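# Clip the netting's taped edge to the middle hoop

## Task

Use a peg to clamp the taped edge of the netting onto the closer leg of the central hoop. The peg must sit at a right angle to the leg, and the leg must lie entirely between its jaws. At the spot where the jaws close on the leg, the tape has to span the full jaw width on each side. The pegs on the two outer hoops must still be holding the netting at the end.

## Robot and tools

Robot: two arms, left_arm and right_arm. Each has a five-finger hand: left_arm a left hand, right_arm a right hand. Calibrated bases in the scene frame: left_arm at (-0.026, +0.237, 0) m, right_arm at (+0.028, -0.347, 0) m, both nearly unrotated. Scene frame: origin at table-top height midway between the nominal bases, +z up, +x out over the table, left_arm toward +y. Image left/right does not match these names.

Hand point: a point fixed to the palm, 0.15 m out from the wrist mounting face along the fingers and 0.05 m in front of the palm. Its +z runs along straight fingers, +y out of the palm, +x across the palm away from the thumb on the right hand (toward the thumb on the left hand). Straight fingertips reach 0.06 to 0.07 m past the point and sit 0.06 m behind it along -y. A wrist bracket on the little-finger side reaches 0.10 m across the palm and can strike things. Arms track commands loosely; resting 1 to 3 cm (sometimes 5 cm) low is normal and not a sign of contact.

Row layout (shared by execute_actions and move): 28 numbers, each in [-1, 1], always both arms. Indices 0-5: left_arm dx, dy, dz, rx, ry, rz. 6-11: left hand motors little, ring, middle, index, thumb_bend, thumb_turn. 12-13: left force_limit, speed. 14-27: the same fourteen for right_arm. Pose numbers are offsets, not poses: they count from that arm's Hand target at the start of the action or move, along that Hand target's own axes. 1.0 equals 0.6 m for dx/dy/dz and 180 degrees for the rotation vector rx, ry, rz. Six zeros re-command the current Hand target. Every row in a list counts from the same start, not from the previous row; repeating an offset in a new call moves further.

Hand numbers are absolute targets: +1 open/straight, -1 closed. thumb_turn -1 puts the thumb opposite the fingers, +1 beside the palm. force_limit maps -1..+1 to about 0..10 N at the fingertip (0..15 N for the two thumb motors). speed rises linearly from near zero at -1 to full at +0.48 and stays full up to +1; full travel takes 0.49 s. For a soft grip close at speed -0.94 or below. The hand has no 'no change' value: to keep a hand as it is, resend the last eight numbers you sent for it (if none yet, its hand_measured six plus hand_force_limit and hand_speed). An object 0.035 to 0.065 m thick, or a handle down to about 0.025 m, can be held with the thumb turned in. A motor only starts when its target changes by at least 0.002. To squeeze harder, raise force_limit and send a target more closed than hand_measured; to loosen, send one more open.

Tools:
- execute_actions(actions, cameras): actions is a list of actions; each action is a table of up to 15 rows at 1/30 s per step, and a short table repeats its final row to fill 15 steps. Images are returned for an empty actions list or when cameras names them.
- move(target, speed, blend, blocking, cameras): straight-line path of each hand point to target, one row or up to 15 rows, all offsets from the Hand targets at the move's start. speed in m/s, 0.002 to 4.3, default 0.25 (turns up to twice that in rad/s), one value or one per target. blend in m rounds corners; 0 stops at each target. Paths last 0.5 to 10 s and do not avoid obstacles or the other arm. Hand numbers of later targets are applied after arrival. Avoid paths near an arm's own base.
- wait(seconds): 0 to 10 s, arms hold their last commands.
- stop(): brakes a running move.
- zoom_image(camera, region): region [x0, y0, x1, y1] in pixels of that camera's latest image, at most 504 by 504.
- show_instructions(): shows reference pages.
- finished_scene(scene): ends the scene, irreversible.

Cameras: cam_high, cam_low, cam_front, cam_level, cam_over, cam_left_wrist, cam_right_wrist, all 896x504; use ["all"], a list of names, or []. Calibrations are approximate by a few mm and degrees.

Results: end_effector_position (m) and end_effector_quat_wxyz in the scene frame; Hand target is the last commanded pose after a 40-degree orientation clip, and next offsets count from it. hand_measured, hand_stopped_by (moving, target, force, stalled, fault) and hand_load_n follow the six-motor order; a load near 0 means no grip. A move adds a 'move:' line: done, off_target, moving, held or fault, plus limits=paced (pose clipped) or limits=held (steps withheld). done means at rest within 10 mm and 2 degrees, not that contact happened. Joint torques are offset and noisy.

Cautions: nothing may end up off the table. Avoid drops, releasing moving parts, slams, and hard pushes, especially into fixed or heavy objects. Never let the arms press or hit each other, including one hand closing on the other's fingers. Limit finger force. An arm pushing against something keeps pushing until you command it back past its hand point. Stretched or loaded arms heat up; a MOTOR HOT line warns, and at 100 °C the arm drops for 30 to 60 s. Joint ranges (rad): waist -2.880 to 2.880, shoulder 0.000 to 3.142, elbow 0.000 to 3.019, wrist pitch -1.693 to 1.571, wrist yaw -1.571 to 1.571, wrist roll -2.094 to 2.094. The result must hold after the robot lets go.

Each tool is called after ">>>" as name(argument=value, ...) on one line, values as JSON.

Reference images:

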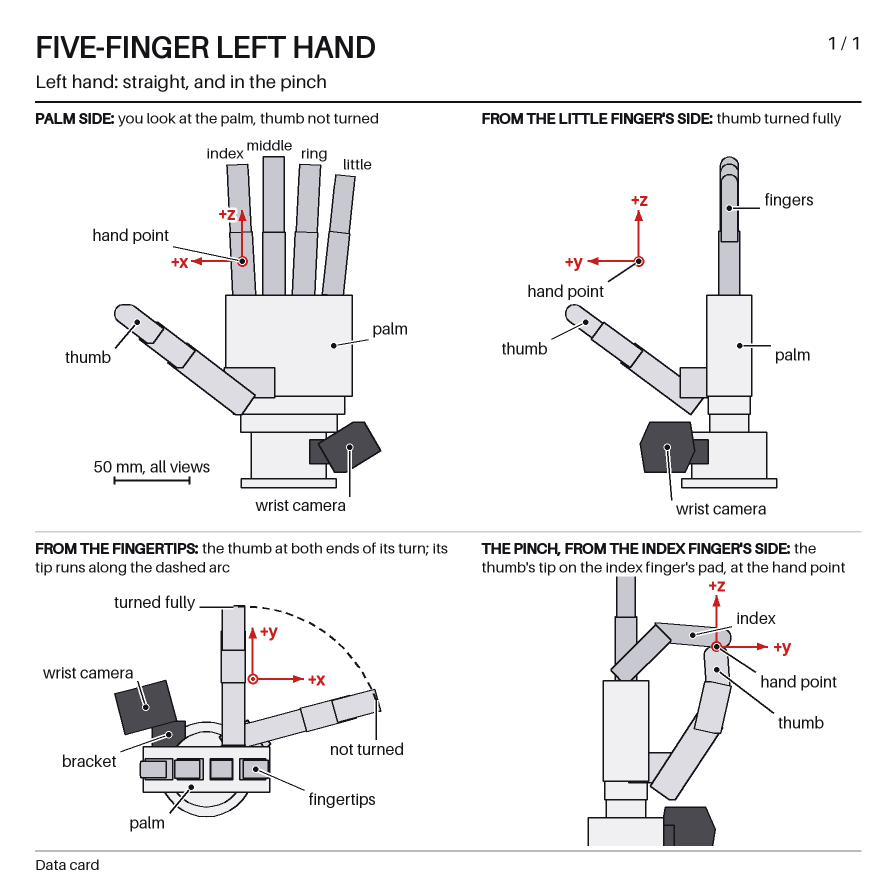

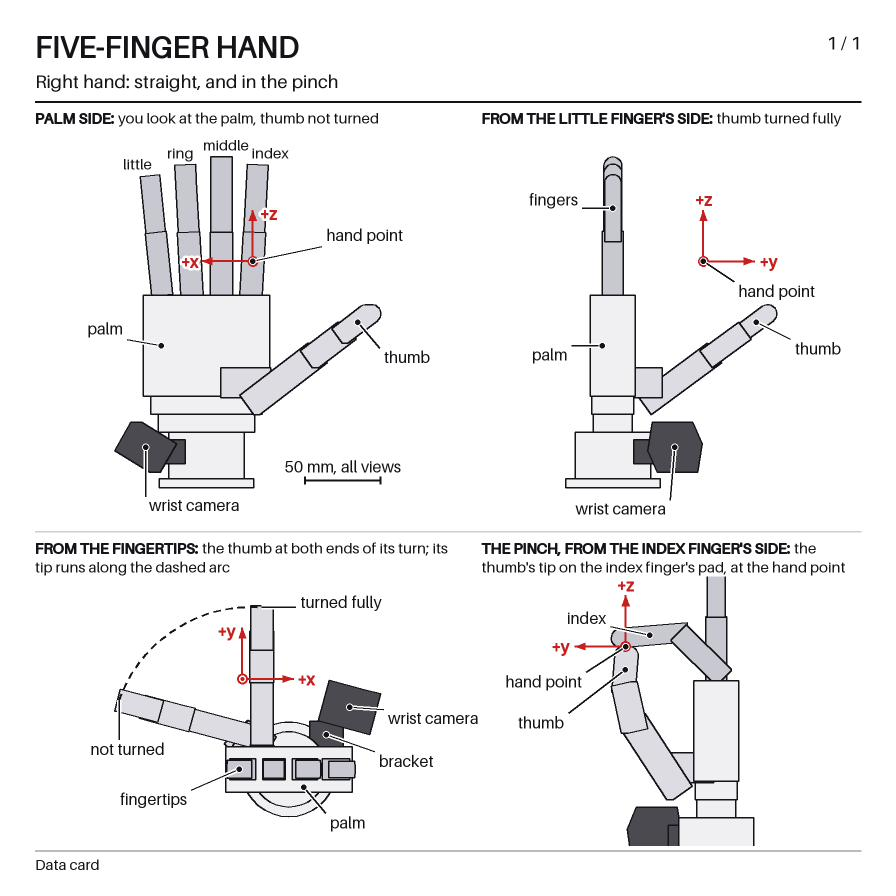

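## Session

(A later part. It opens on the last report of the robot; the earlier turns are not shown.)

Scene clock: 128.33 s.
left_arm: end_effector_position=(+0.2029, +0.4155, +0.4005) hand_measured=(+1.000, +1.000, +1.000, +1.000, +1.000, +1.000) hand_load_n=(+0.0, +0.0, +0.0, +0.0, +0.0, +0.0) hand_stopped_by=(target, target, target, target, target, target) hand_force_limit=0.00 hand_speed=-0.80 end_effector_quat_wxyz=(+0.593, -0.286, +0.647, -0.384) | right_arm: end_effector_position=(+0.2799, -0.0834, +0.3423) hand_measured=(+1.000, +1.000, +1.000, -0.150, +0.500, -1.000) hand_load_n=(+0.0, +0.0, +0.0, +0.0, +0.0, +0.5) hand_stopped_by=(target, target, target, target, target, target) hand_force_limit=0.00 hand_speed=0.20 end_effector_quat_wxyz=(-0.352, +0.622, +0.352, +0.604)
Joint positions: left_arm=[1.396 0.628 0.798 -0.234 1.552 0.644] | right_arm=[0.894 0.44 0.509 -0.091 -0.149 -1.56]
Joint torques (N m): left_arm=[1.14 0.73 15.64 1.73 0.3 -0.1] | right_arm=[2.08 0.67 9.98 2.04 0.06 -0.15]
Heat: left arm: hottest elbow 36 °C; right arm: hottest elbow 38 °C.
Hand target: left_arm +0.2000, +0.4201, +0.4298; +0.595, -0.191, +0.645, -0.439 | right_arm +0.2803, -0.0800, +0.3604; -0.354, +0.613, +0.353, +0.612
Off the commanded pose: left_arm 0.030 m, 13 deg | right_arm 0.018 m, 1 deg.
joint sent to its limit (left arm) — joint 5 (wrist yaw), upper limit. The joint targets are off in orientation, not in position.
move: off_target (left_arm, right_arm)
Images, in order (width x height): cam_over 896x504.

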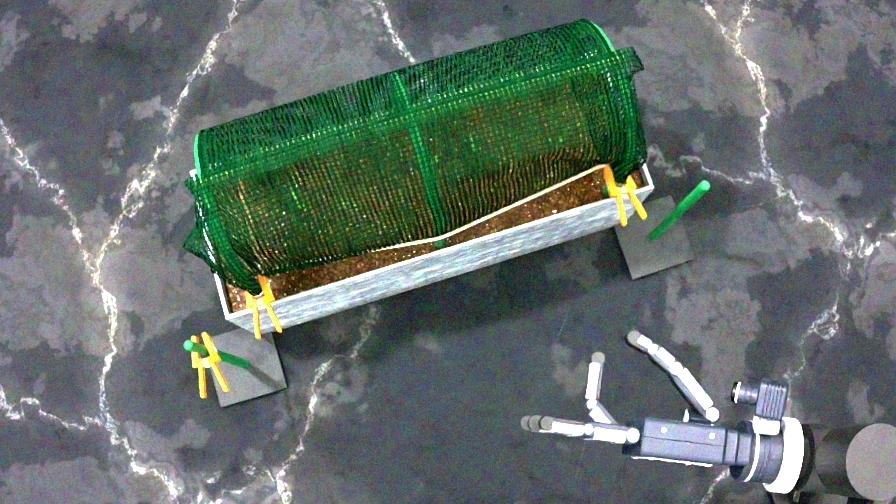

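>>> move(target=[[-0.0719,0.3083,0.0167,0,0,0,1,1,1,1,1,1,0,-0.8,-0.22,-0.2057,0.5395,0.0611,0,0,1,1,1,0.3,0.1,-0.63,0,0.2]], speed=0.25, cameras=["cam_over","cam_front","cam_level","cam_left_wrist","cam_right_wrist"])

Scene clock: 189.10 s.
left_arm: end_effector_position=(+0.2624, +0.5392, +0.2864) hand_measured=(+1.000, +1.000, +1.000, +1.000, +1.000, +1.000) hand_load_n=(+0.0, +0.0, +0.0, +0.0, +0.0, +0.0) hand_stopped_by=(target, target, target, target, target, target) hand_force_limit=0.00 hand_speed=-0.80 end_effector_quat_wxyz=(+0.572, -0.251, +0.663, -0.413) | right_arm: end_effector_position=(+0.3303, +0.2438, +0.2057) hand_measured=(+1.000, +1.000, +1.000, +0.300, +0.100, -0.630) hand_load_n=(+0.0, +0.0, +0.0, +0.0, +0.5, +0.5) hand_stopped_by=(target, target, target, target, target, target) hand_force_limit=0.00 hand_speed=0.20 end_effector_quat_wxyz=(-0.402, +0.595, +0.415, +0.559)
Joint positions: left_arm=[1.293 1.15 0.798 0.111 1.553 0.825] | right_arm=[1.171 1.617 0.89 0.675 -0.062 -1.561]
Joint torques (N m): left_arm=[-0.5 -5.83 14.5 2.06 0.42 -0.07] | right_arm=[2.2 -11.75 9.62 3.11 -0.11 -0.14]
Heat: left arm: hottest elbow 37 °C; right arm: hottest elbow 41 °C.
Hand target: left_arm +0.2700, +0.5500, +0.3096; +0.595, -0.191, +0.645, -0.439 | right_arm +0.3349, +0.2622, +0.2287; -0.411, +0.576, +0.410, +0.575
Off the commanded pose: left_arm 0.027 m, 8 deg | right_arm 0.030 m, 3 deg.
joint sent to its limit (left arm) — joint 5 (wrist yaw), upper limit. The joint targets are off in orientation, not in position.
move: off_target (left_arm, right_arm)
camera_calibration:
cam_left_wrist: T_world_to_cam=[[-0.209678, -0.725383, 0.655633, 0.258346], [-0.57211, -0.452755, -0.683888, 0.603945], [0.792922, -0.51849, -0.320066, 0.281632], [0, 0, 0, 1]] pos_world=[0.176379, 0.606862, 0.333792]
cam_right_wrist: T_world_to_cam=[[0.915857, -0.29604, 0.271233, -0.286684], [0.0910733, -0.504757, -0.858444, 0.288381], [0.39104, 0.810914, -0.435324, -0.120702], [0, 0, 0, 1]] pos_world=[0.283497, 0.158571, 0.272773]
Images, in order (width x height): cam_front 896x504, cam_level 896x504, cam_over 896x504, cam_left_wrist 896x504, cam_right_wrist 896x504.

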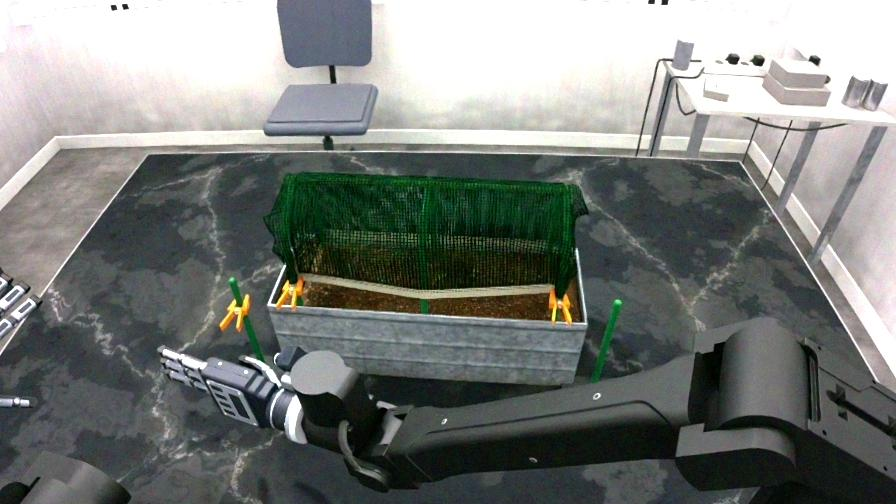

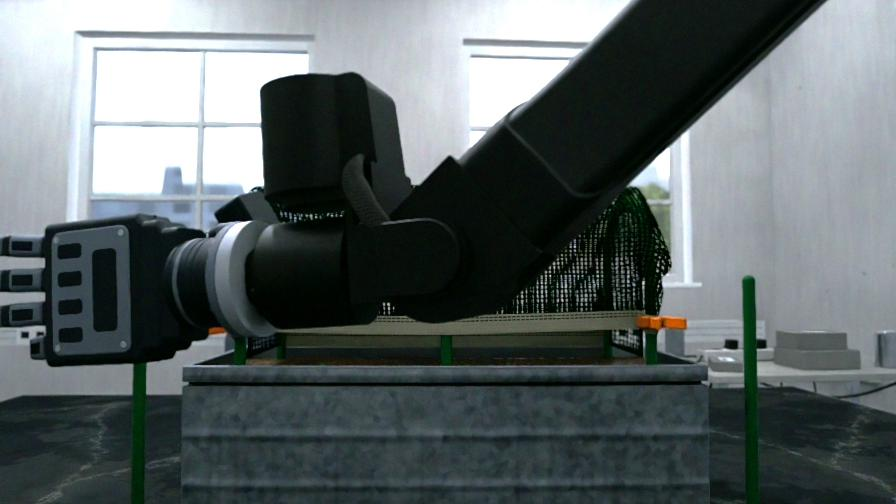

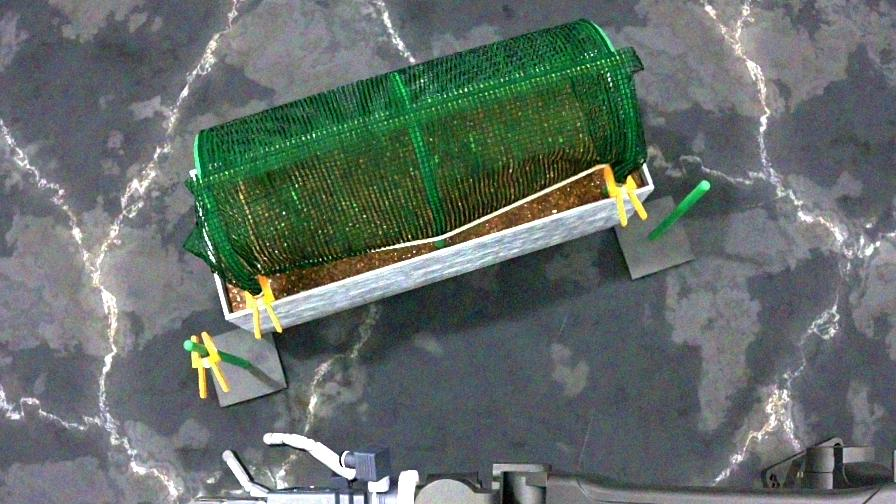

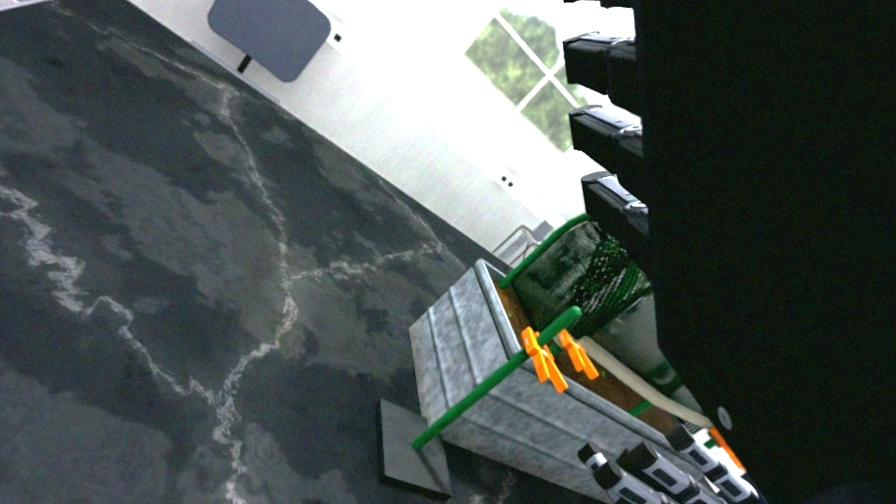

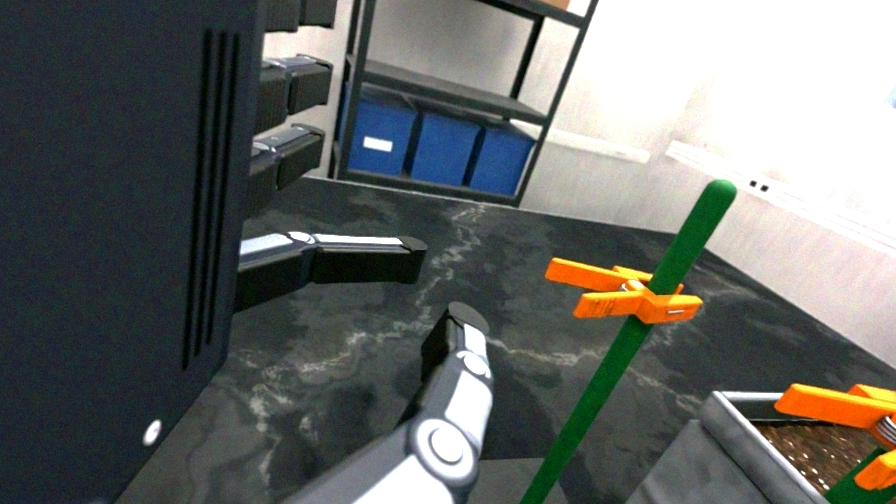

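>>> move(target=[[0,0,0,0,0,0,1,1,1,1,1,1,0,-0.8,-0.0095,0.0533,0.048,0,0.0165,-0.0046,1,1,1,0.45,0.15,-0.5,0,0.2]], speed=0.12, cameras=["cam_over","cam_left_wrist","cam_right_wrist"])

Scene clock: 214.23 s.
left_arm: end_effector_position=(+0.2627, +0.5397, +0.2871) hand_measured=(+1.000, +1.000, +1.000, +1.000, +1.000, +1.000) hand_load_n=(+0.0, +0.0, +0.0, +0.0, +0.0, +0.0) hand_stopped_by=(target, target, target, target, target, target) hand_force_limit=0.00 hand_speed=-0.80 end_effector_quat_wxyz=(+0.574, -0.249, +0.664, -0.411) | right_arm: end_effector_position=(+0.3662, +0.2637, +0.2012) hand_measured=(+1.000, +1.000, +1.000, +0.450, +0.150, -0.500) hand_load_n=(+0.0, +0.0, +0.0, +0.0, +0.0, +0.0) hand_stopped_by=(target, target, target, target, target, target) hand_force_limit=0.00 hand_speed=0.20 end_effector_quat_wxyz=(-0.411, +0.576, +0.409, +0.576)
Joint positions: left_arm=[1.292 1.15 0.798 0.118 1.553 0.825] | right_arm=[1.118 1.722 0.963 0.759 -0.12 -1.568]
Joint torques (N m): left_arm=[-0.56 -5.77 14.42 2.03 0.42 -0.14] | right_arm=[1.55 -13.22 9.4 3.04 -0.13 -0.14]
Heat: left arm: hottest elbow 37 °C; right arm: hottest elbow 38 °C.
Hand target: left_arm +0.2700, +0.5499, +0.3096; +0.595, -0.191, +0.645, -0.440 | right_arm +0.3748, +0.2788, +0.2230; -0.418, +0.558, +0.403, +0.593
Off the commanded pose: left_arm 0.026 m, 8 deg | right_arm 0.028 m, 3 deg.
joint sent to its limit (left arm) — joint 5 (wrist yaw), upper limit. The joint targets are off in orientation, not in position.
move: off_target (left_arm, right_arm)
camera_calibration:
cam_left_wrist: T_world_to_cam=[[-0.211335, -0.73009, 0.649851, 0.262969], [-0.570873, -0.447478, -0.68838, 0.602984], [0.793373, -0.516461, -0.322221, 0.281232], [0, 0, 0, 1]] pos_world=[0.176679, 0.607058, 0.334811]
cam_right_wrist: T_world_to_cam=[[0.909822, -0.304118, 0.282377, -0.31045], [0.1178, -0.463183, -0.878399, 0.274514], [0.397929, 0.83245, -0.385589, -0.171019], [0, 0, 0, 1]] pos_world=[0.31817, 0.175102, 0.262853]
Images, in order (width x height): cam_over 896x504, cam_left_wrist 896x504, cam_right_wrist 896x504.

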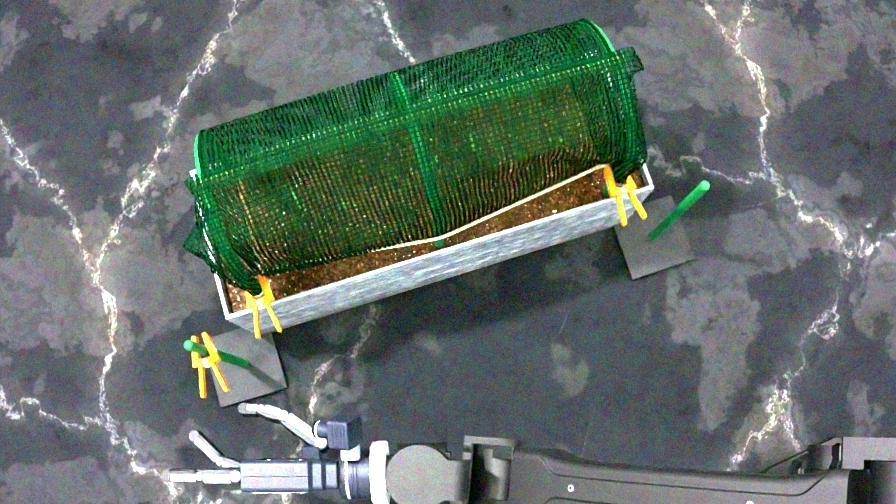

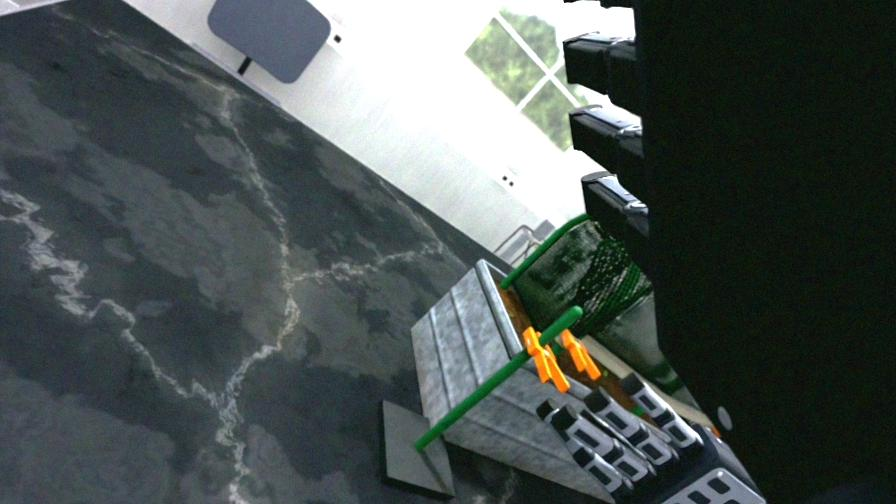

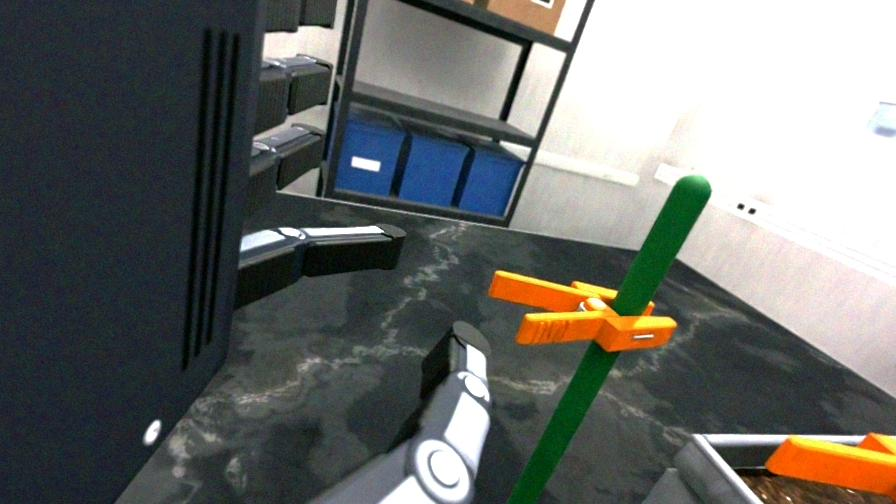

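>>> move(target=[[0,0,0,0,0,0,1,1,1,1,1,1,0,-0.8,-0.003,0.0533,0.013,0,0,0,1,1,1,0.45,0.15,-0.5,0,0.2]], speed=0.08, cameras=["cam_over","cam_left_wrist","cam_right_wrist"])

>>> zoom_image(camera="cam_over", region=[150, 310, 400, 480])

>>> zoom_image(camera="cam_left_wrist", region=[480, 280, 680, 460])

Scene clock: 221.63 s.
left_arm: end_effector_position=(+0.2627, +0.5397, +0.2871) hand_measured=(+1.000, +1.000, +1.000, +1.000, +1.000, +1.000) hand_load_n=(+0.0, +0.0, +0.0, +0.0, -0.5, +0.0) hand_stopped_by=(target, target, target, target, target, target) hand_force_limit=0.00 hand_speed=-0.80 end_effector_quat_wxyz=(+0.574, -0.249, +0.663, -0.411) | right_arm: end_effector_position=(+0.3984, +0.2612, +0.2039) hand_measured=(+1.000, +1.000, +1.000, +0.450, +0.150, -0.500) hand_load_n=(+0.0, +0.0, +0.0, +0.0, +0.0, +0.0) hand_stopped_by=(target, target, target, target, target, target) hand_force_limit=0.00 hand_speed=0.20 end_effector_quat_wxyz=(-0.413, +0.573, +0.408, +0.579)
Joint positions: left_arm=[1.292 1.15 0.798 0.119 1.553 0.824] | right_arm=[1.059 1.748 1.001 0.759 -0.179 -1.568]
Joint torques (N m): left_arm=[-0.5 -5.71 14.42 2.07 0.43 -0.12] | right_arm=[1.49 -13.27 9.47 2.58 -0.12 -0.1]
Heat: left arm: hottest elbow 37 °C; right arm: hottest elbow 39 °C.
Hand target: left_arm +0.2700, +0.5499, +0.3096; +0.595, -0.191, +0.645, -0.440 | right_arm +0.4074, +0.2759, +0.2220; -0.418, +0.558, +0.403, +0.593
Off the commanded pose: left_arm 0.026 m, 8 deg | right_arm 0.025 m, 2 deg.
joint sent to its limit (left arm) — joint 5 (wrist yaw), upper limit. The joint targets are off in orientation, not in position.
move: off_target (left_arm, right_arm)
camera_calibration:
cam_left_wrist: T_world_to_cam=[[-0.211237, -0.729852, 0.65015, 0.262708], [-0.570932, -0.447759, -0.688149, 0.603086], [0.793357, -0.516554, -0.322113, 0.281255], [0, 0, 0, 1]] pos_world=[0.176679, 0.607059, 0.33481]
cam_right_wrist: T_world_to_cam=[[0.908262, -0.306829, 0.284458, -0.340304], [0.122665, -0.45472, -0.882147, 0.268677], [0.400017, 0.836113, -0.375368, -0.184583], [0, 0, 0, 1]] pos_world=[0.349964, 0.17209, 0.264528]
Images, in order (width x height): cam_over 896x504, cam_left_wrist 896x504, cam_right_wrist 896x504.

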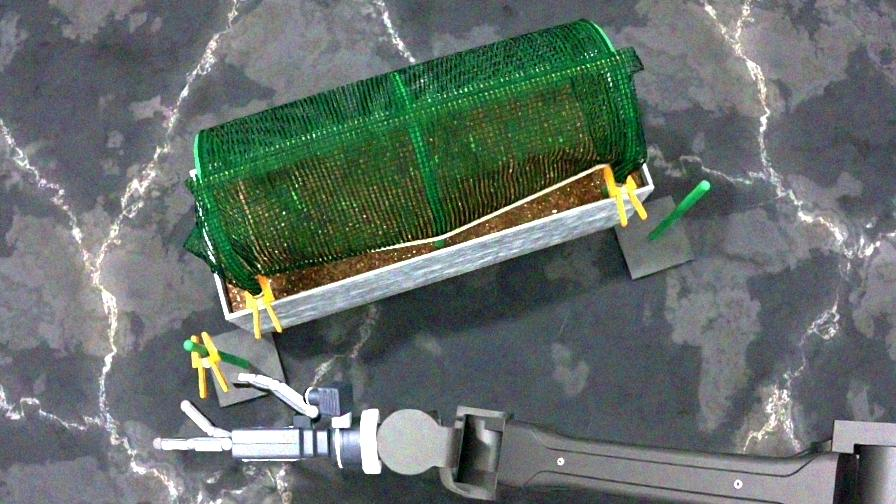

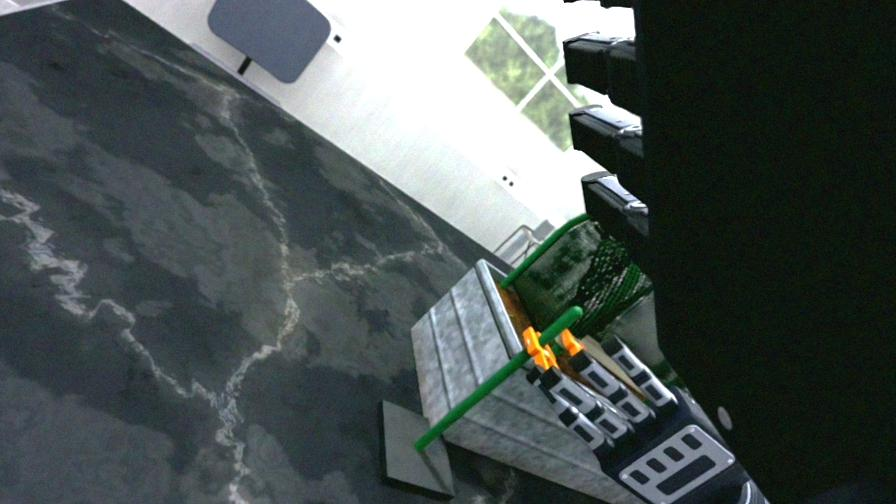

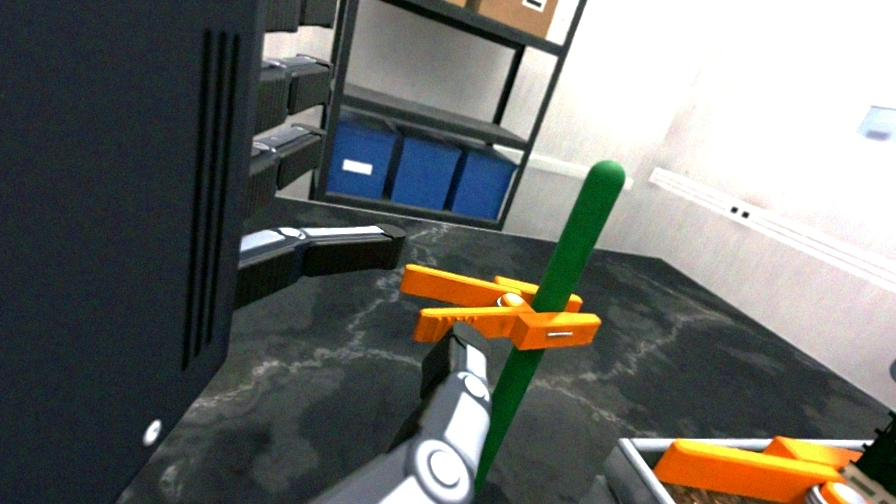

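Scaled by 2.016 from the camera's 896x504 image, which has a finer 1280x720 frame.

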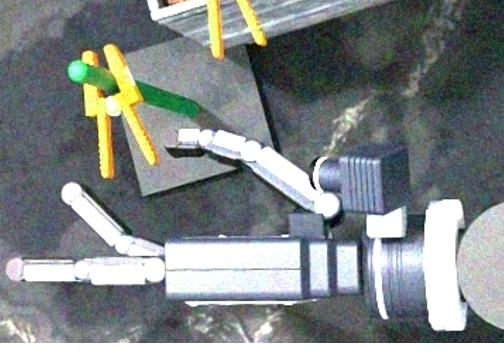

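Scaled by 2.520 from the camera's 896x504 image, which has a finer 1280x720 frame.

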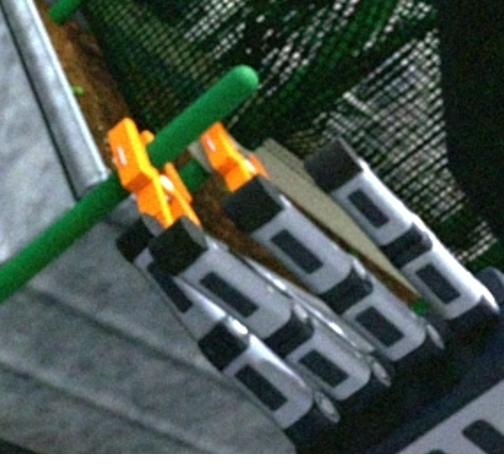

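>>> move(target=[[0,0,0,0,0,0,1,1,1,1,1,1,0,-0.8,-0.0073,0.0067,0.0108,0,0,0,1,1,1,0.45,0.03,-0.5,0,0.0]], speed=0.05, cameras=["cam_over","cam_left_wrist","cam_right_wrist"])

>>> zoom_image(camera="cam_over", region=[150, 310, 300, 430])

>>> zoom_image(camera="cam_right_wrist", region=[350, 200, 650, 400])

Scene clock: 246.53 s.
left_arm: end_effector_position=(+0.2627, +0.5397, +0.2871) hand_measured=(+1.000, +1.000, +1.000, +1.000, +1.000, +1.000) hand_load_n=(+0.0, +0.0, +0.0, +0.0, +0.0, +0.0) hand_stopped_by=(target, target, target, target, target, target) hand_force_limit=0.00 hand_speed=-0.80 end_effector_quat_wxyz=(+0.574, -0.249, +0.663, -0.411) | right_arm: end_effector_position=(+0.4012, +0.2670, +0.1997) hand_measured=(+1.000, +1.000, +1.000, +0.450, +0.030, -0.500) hand_load_n=(+0.0, +0.0, +0.0, +0.0, +0.0, +0.0) hand_stopped_by=(target, target, target, target, target, target) hand_force_limit=0.00 hand_speed=0.00 end_effector_quat_wxyz=(-0.413, +0.573, +0.409, +0.578)
Joint positions: left_arm=[1.292 1.15 0.798 0.119 1.553 0.824] | right_arm=[1.059 1.768 1.018 0.759 -0.183 -1.568]
Joint torques (N m): left_arm=[-0.56 -5.77 14.42 2.06 0.42 -0.13] | right_arm=[1.14 -13.68 9.66 2.77 -0.16 -0.1]
Heat: left arm: hottest elbow 37 °C; right arm: hottest elbow 37 °C.
Hand target: left_arm +0.2700, +0.5499, +0.3096; +0.595, -0.191, +0.645, -0.440 | right_arm +0.4134, +0.2809, +0.2178; -0.418, +0.558, +0.403, +0.593
Off the commanded pose: left_arm 0.026 m, 8 deg | right_arm 0.026 m, 3 deg.
joint sent to its limit (left arm) — joint 5 (wrist yaw), upper limit. The joint targets are off in orientation, not in position.
move: off_target (left_arm, right_arm)
camera_calibration:
cam_left_wrist: T_world_to_cam=[[-0.211237, -0.729852, 0.65015, 0.262708], [-0.570932, -0.447759, -0.688149, 0.603086], [0.793357, -0.516554, -0.322113, 0.281255], [0, 0, 0, 1]] pos_world=[0.176679, 0.607059, 0.33481]
cam_right_wrist: T_world_to_cam=[[0.909688, -0.302996, 0.284008, -0.341401], [0.123108, -0.456389, -0.881222, 0.267251], [0.396626, 0.836601, -0.377871, -0.190366], [0, 0, 0, 1]] pos_world=[0.353171, 0.177788, 0.260534]
Images, in order (width x height): cam_over 896x504, cam_left_wrist 896x504, cam_right_wrist 896x504.

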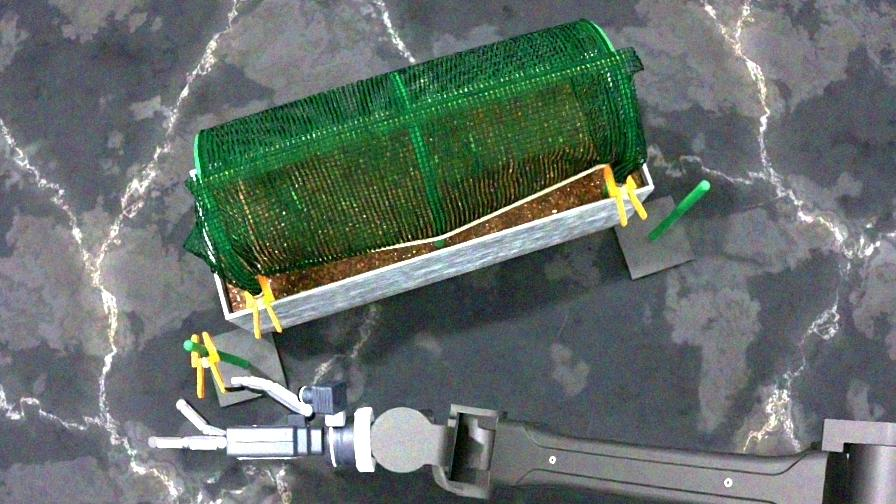

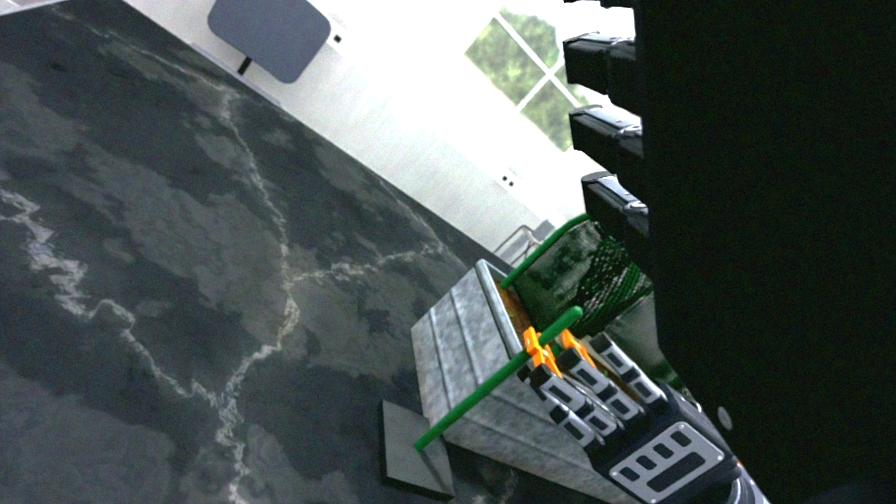

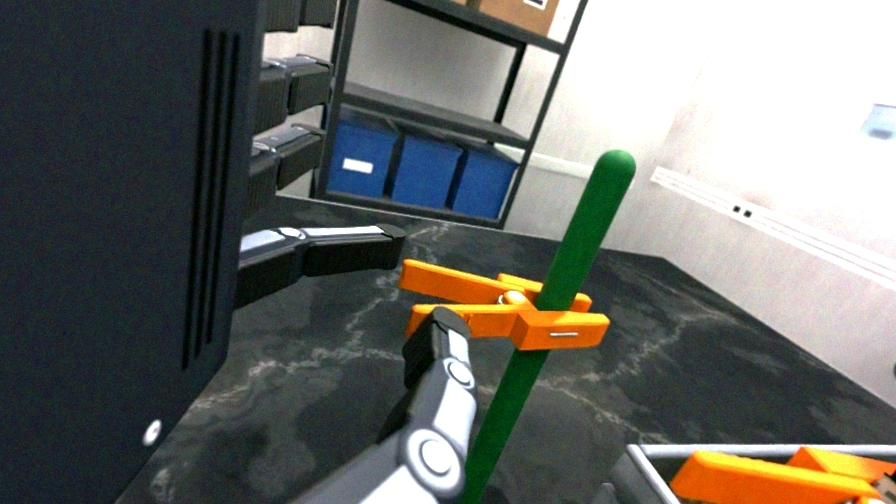

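Scaled by 3.360 from the camera's 896x504 image, which has a finer 1280x720 frame.

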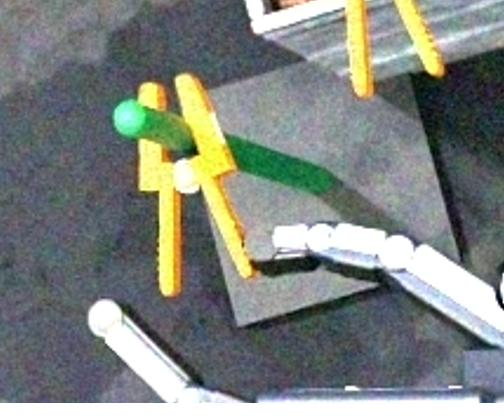

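Scaled by 1.680 from the camera's 896x504 image, which has a finer 1280x720 frame.

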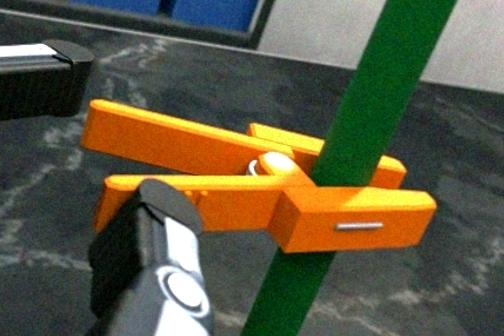

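>>> move(target=[[0,0,0,0,0,0,1,1,1,1,1,1,0,-0.8,-0.0004,0.0126,0.0043,0,0,0,1,1,1,0.45,0.03,-0.5,0,0.0],[0,0,0,0,0,0,1,1,1,1,1,1,0,-0.8,-0.0004,0.0126,0.0043,0,0,0,1,1,1,0.33,0.03,-0.5,0,-0.4]], speed=0.05, cameras=["cam_over","cam_right_wrist"])

>>> zoom_image(camera="cam_over", region=[150, 310, 300, 430])

>>> zoom_image(camera="cam_right_wrist", region=[350, 200, 650, 400])

Scene clock: 258.10 s.
left_arm: end_effector_position=(+0.2627, +0.5397, +0.2871) hand_measured=(+1.000, +1.000, +1.000, +1.000, +1.000, +1.000) hand_load_n=(+0.0, +0.0, +0.0, +0.0, +0.0, +0.0) hand_stopped_by=(target, target, target, target, target, target) hand_force_limit=0.00 hand_speed=-0.80 end_effector_quat_wxyz=(+0.574, -0.249, +0.663, -0.411) | right_arm: end_effector_position=(+0.4090, +0.2679, +0.2002) hand_measured=(+1.000, +1.000, +1.000, +0.330, +0.030, -0.500) hand_load_n=(+0.0, +0.0, +0.0, +0.0, +0.0, +0.5) hand_stopped_by=(target, target, target, target, target, target) hand_force_limit=0.00 hand_speed=-0.40 end_effector_quat_wxyz=(-0.414, +0.571, +0.409, +0.579)
Joint positions: left_arm=[1.292 1.15 0.798 0.119 1.553 0.824] | right_arm=[1.046 1.778 1.032 0.759 -0.197 -1.568]
Joint torques (N m): left_arm=[-0.56 -5.77 14.43 2.07 0.42 -0.12] | right_arm=[1.38 -13.74 9.63 2.51 -0.13 -0.11]
Heat: left arm: hottest elbow 37 °C; right arm: hottest elbow 37 °C.
Hand target: left_arm +0.2700, +0.5499, +0.3096; +0.595, -0.191, +0.645, -0.440 | right_arm +0.4215, +0.2809, +0.2180; -0.418, +0.558, +0.403, +0.593
Off the commanded pose: left_arm 0.026 m, 8 deg | right_arm 0.025 m, 2 deg.
joint sent to its limit (left arm) — joint 5 (wrist yaw), upper limit. The joint targets are off in orientation, not in position.
move: off_target (left_arm, right_arm); target 2's new numbers were sent with right_arm's hand 0.025 m and 2 deg from that target
camera_calibration:
cam_right_wrist: T_world_to_cam=[[0.909489, -0.302839, 0.284813, -0.348478], [0.125256, -0.453646, -0.882336, 0.265714], [0.39641, 0.838149, -0.374654, -0.195043], [0, 0, 0, 1]] pos_world=[0.360971, 0.178483, 0.260626]
Images, in order (width x height): cam_over 896x504, cam_right_wrist 896x504.

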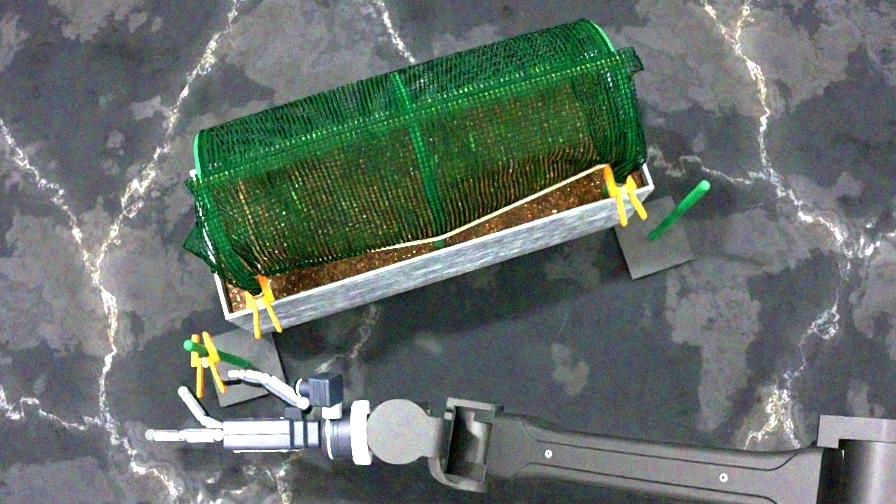

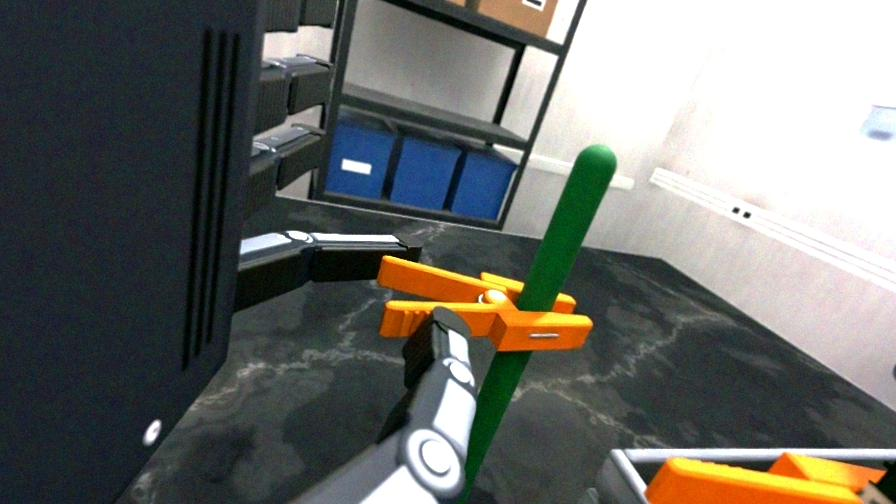

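Scaled by 3.360 from the camera's 896x504 image, which has a finer 1280x720 frame.

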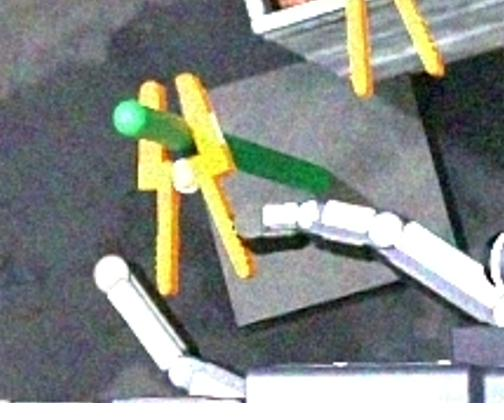

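Scaled by 1.680 from the camera's 896x504 image, which has a finer 1280x720 frame.

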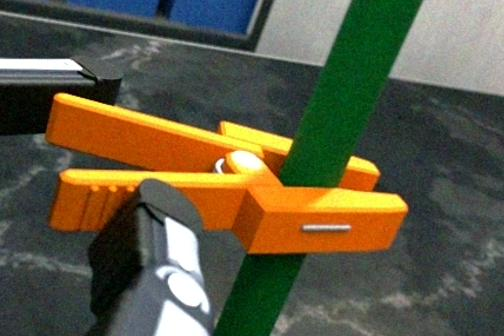

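>>> move(target=[[0,0,0,0,0,0,1,1,1,1,1,1,0,-0.8,0,0,0,0,0,0,1,1,1,0.14,0.03,-0.5,0.6,-0.6]], speed=0.05, cameras=["cam_over","cam_right_wrist"])

>>> zoom_image(camera="cam_over", region=[150, 310, 300, 430])

>>> zoom_image(camera="cam_right_wrist", region=[350, 200, 650, 400])

Scene clock: 261.43 s.
left_arm: end_effector_position=(+0.2627, +0.5397, +0.2871) hand_measured=(+1.000, +1.000, +1.000, +1.000, +1.000, +1.000) hand_load_n=(+0.0, +0.0, +0.0, +0.0, +0.0, +0.0) hand_stopped_by=(target, target, target, target, target, target) hand_force_limit=0.00 hand_speed=-0.80 end_effector_quat_wxyz=(+0.574, -0.249, +0.663, -0.411) | right_arm: end_effector_position=(+0.4093, +0.2690, +0.2008) hand_measured=(+1.000, +1.000, +1.000, +0.188, +0.032, -0.500) hand_load_n=(+0.0, +0.0, +0.0, +8.0, +7.5, -0.5) hand_stopped_by=(target, target, target, force, target, target) hand_force_limit=0.60 hand_speed=-0.60 end_effector_quat_wxyz=(-0.415, +0.571, +0.409, +0.579)
Joint positions: left_arm=[1.292 1.15 0.798 0.119 1.553 0.824] | right_arm=[1.046 1.78 1.035 0.759 -0.198 -1.568]
Joint torques (N m): left_arm=[-0.56 -5.77 14.42 2.06 0.42 -0.12] | right_arm=[1.26 -13.92 9.46 2.51 -0.07 -0.1]
Heat: left arm: hottest elbow 37 °C; right arm: hottest elbow 38 °C.
Hand target: left_arm +0.2700, +0.5499, +0.3096; +0.595, -0.191, +0.645, -0.440 | right_arm +0.4214, +0.2810, +0.2177; -0.418, +0.558, +0.403, +0.593
Off the commanded pose: left_arm 0.026 m, 8 deg | right_arm 0.024 m, 2 deg.
joint sent to its limit (left arm) — joint 5 (wrist yaw), upper limit. The joint targets are off in orientation, not in position.
move: off_target (left_arm, right_arm)
camera_calibration:
cam_right_wrist: T_world_to_cam=[[0.90973, -0.301813, 0.285131, -0.348976], [0.126641, -0.452307, -0.882825, 0.265909], [0.395415, 0.839242, -0.373256, -0.19593], [0, 0, 0, 1]] pos_world=[0.361273, 0.179379, 0.261123]
Images, in order (width x height): cam_over 896x504, cam_right_wrist 896x504.

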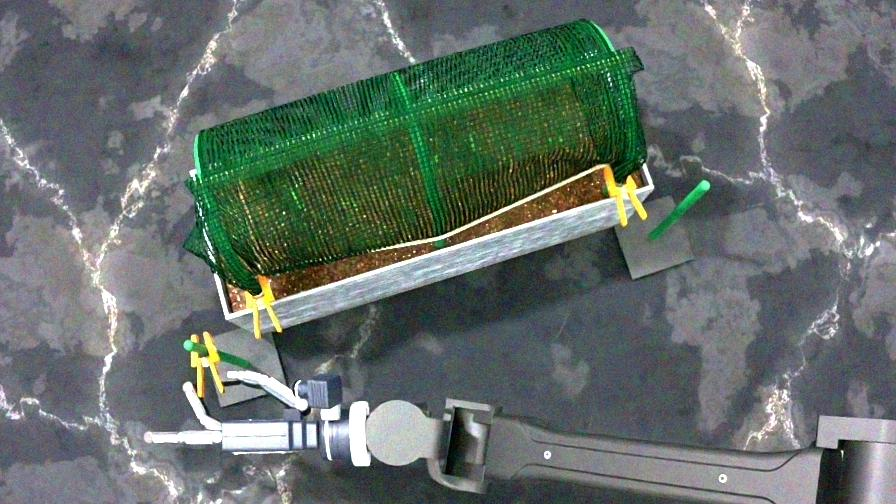

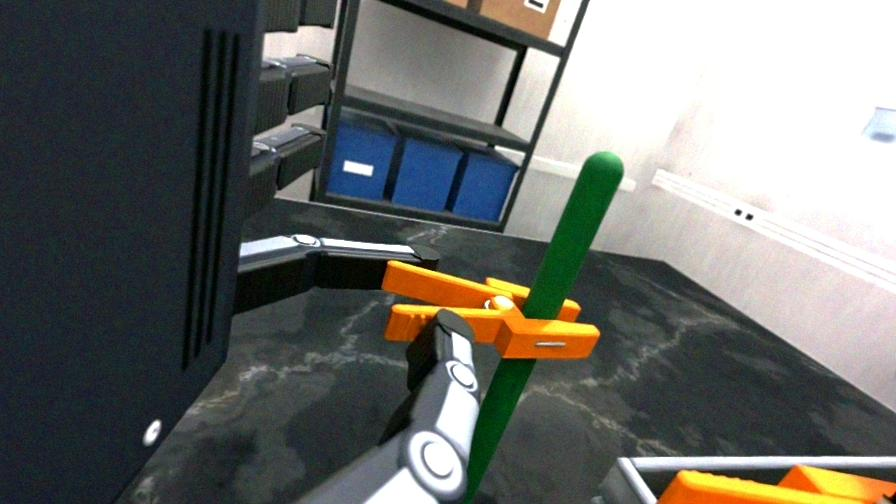

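Scaled by 3.360 from the camera's 896x504 image, which has a finer 1280x720 frame.

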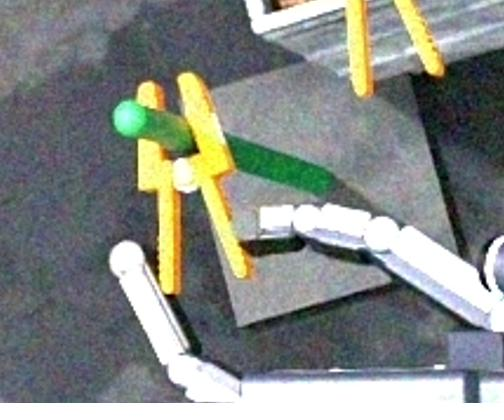

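Scaled by 1.680 from the camera's 896x504 image, which has a finer 1280x720 frame.

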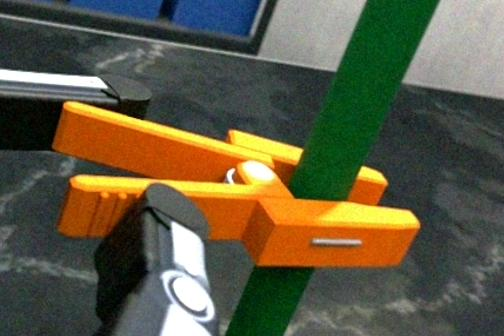

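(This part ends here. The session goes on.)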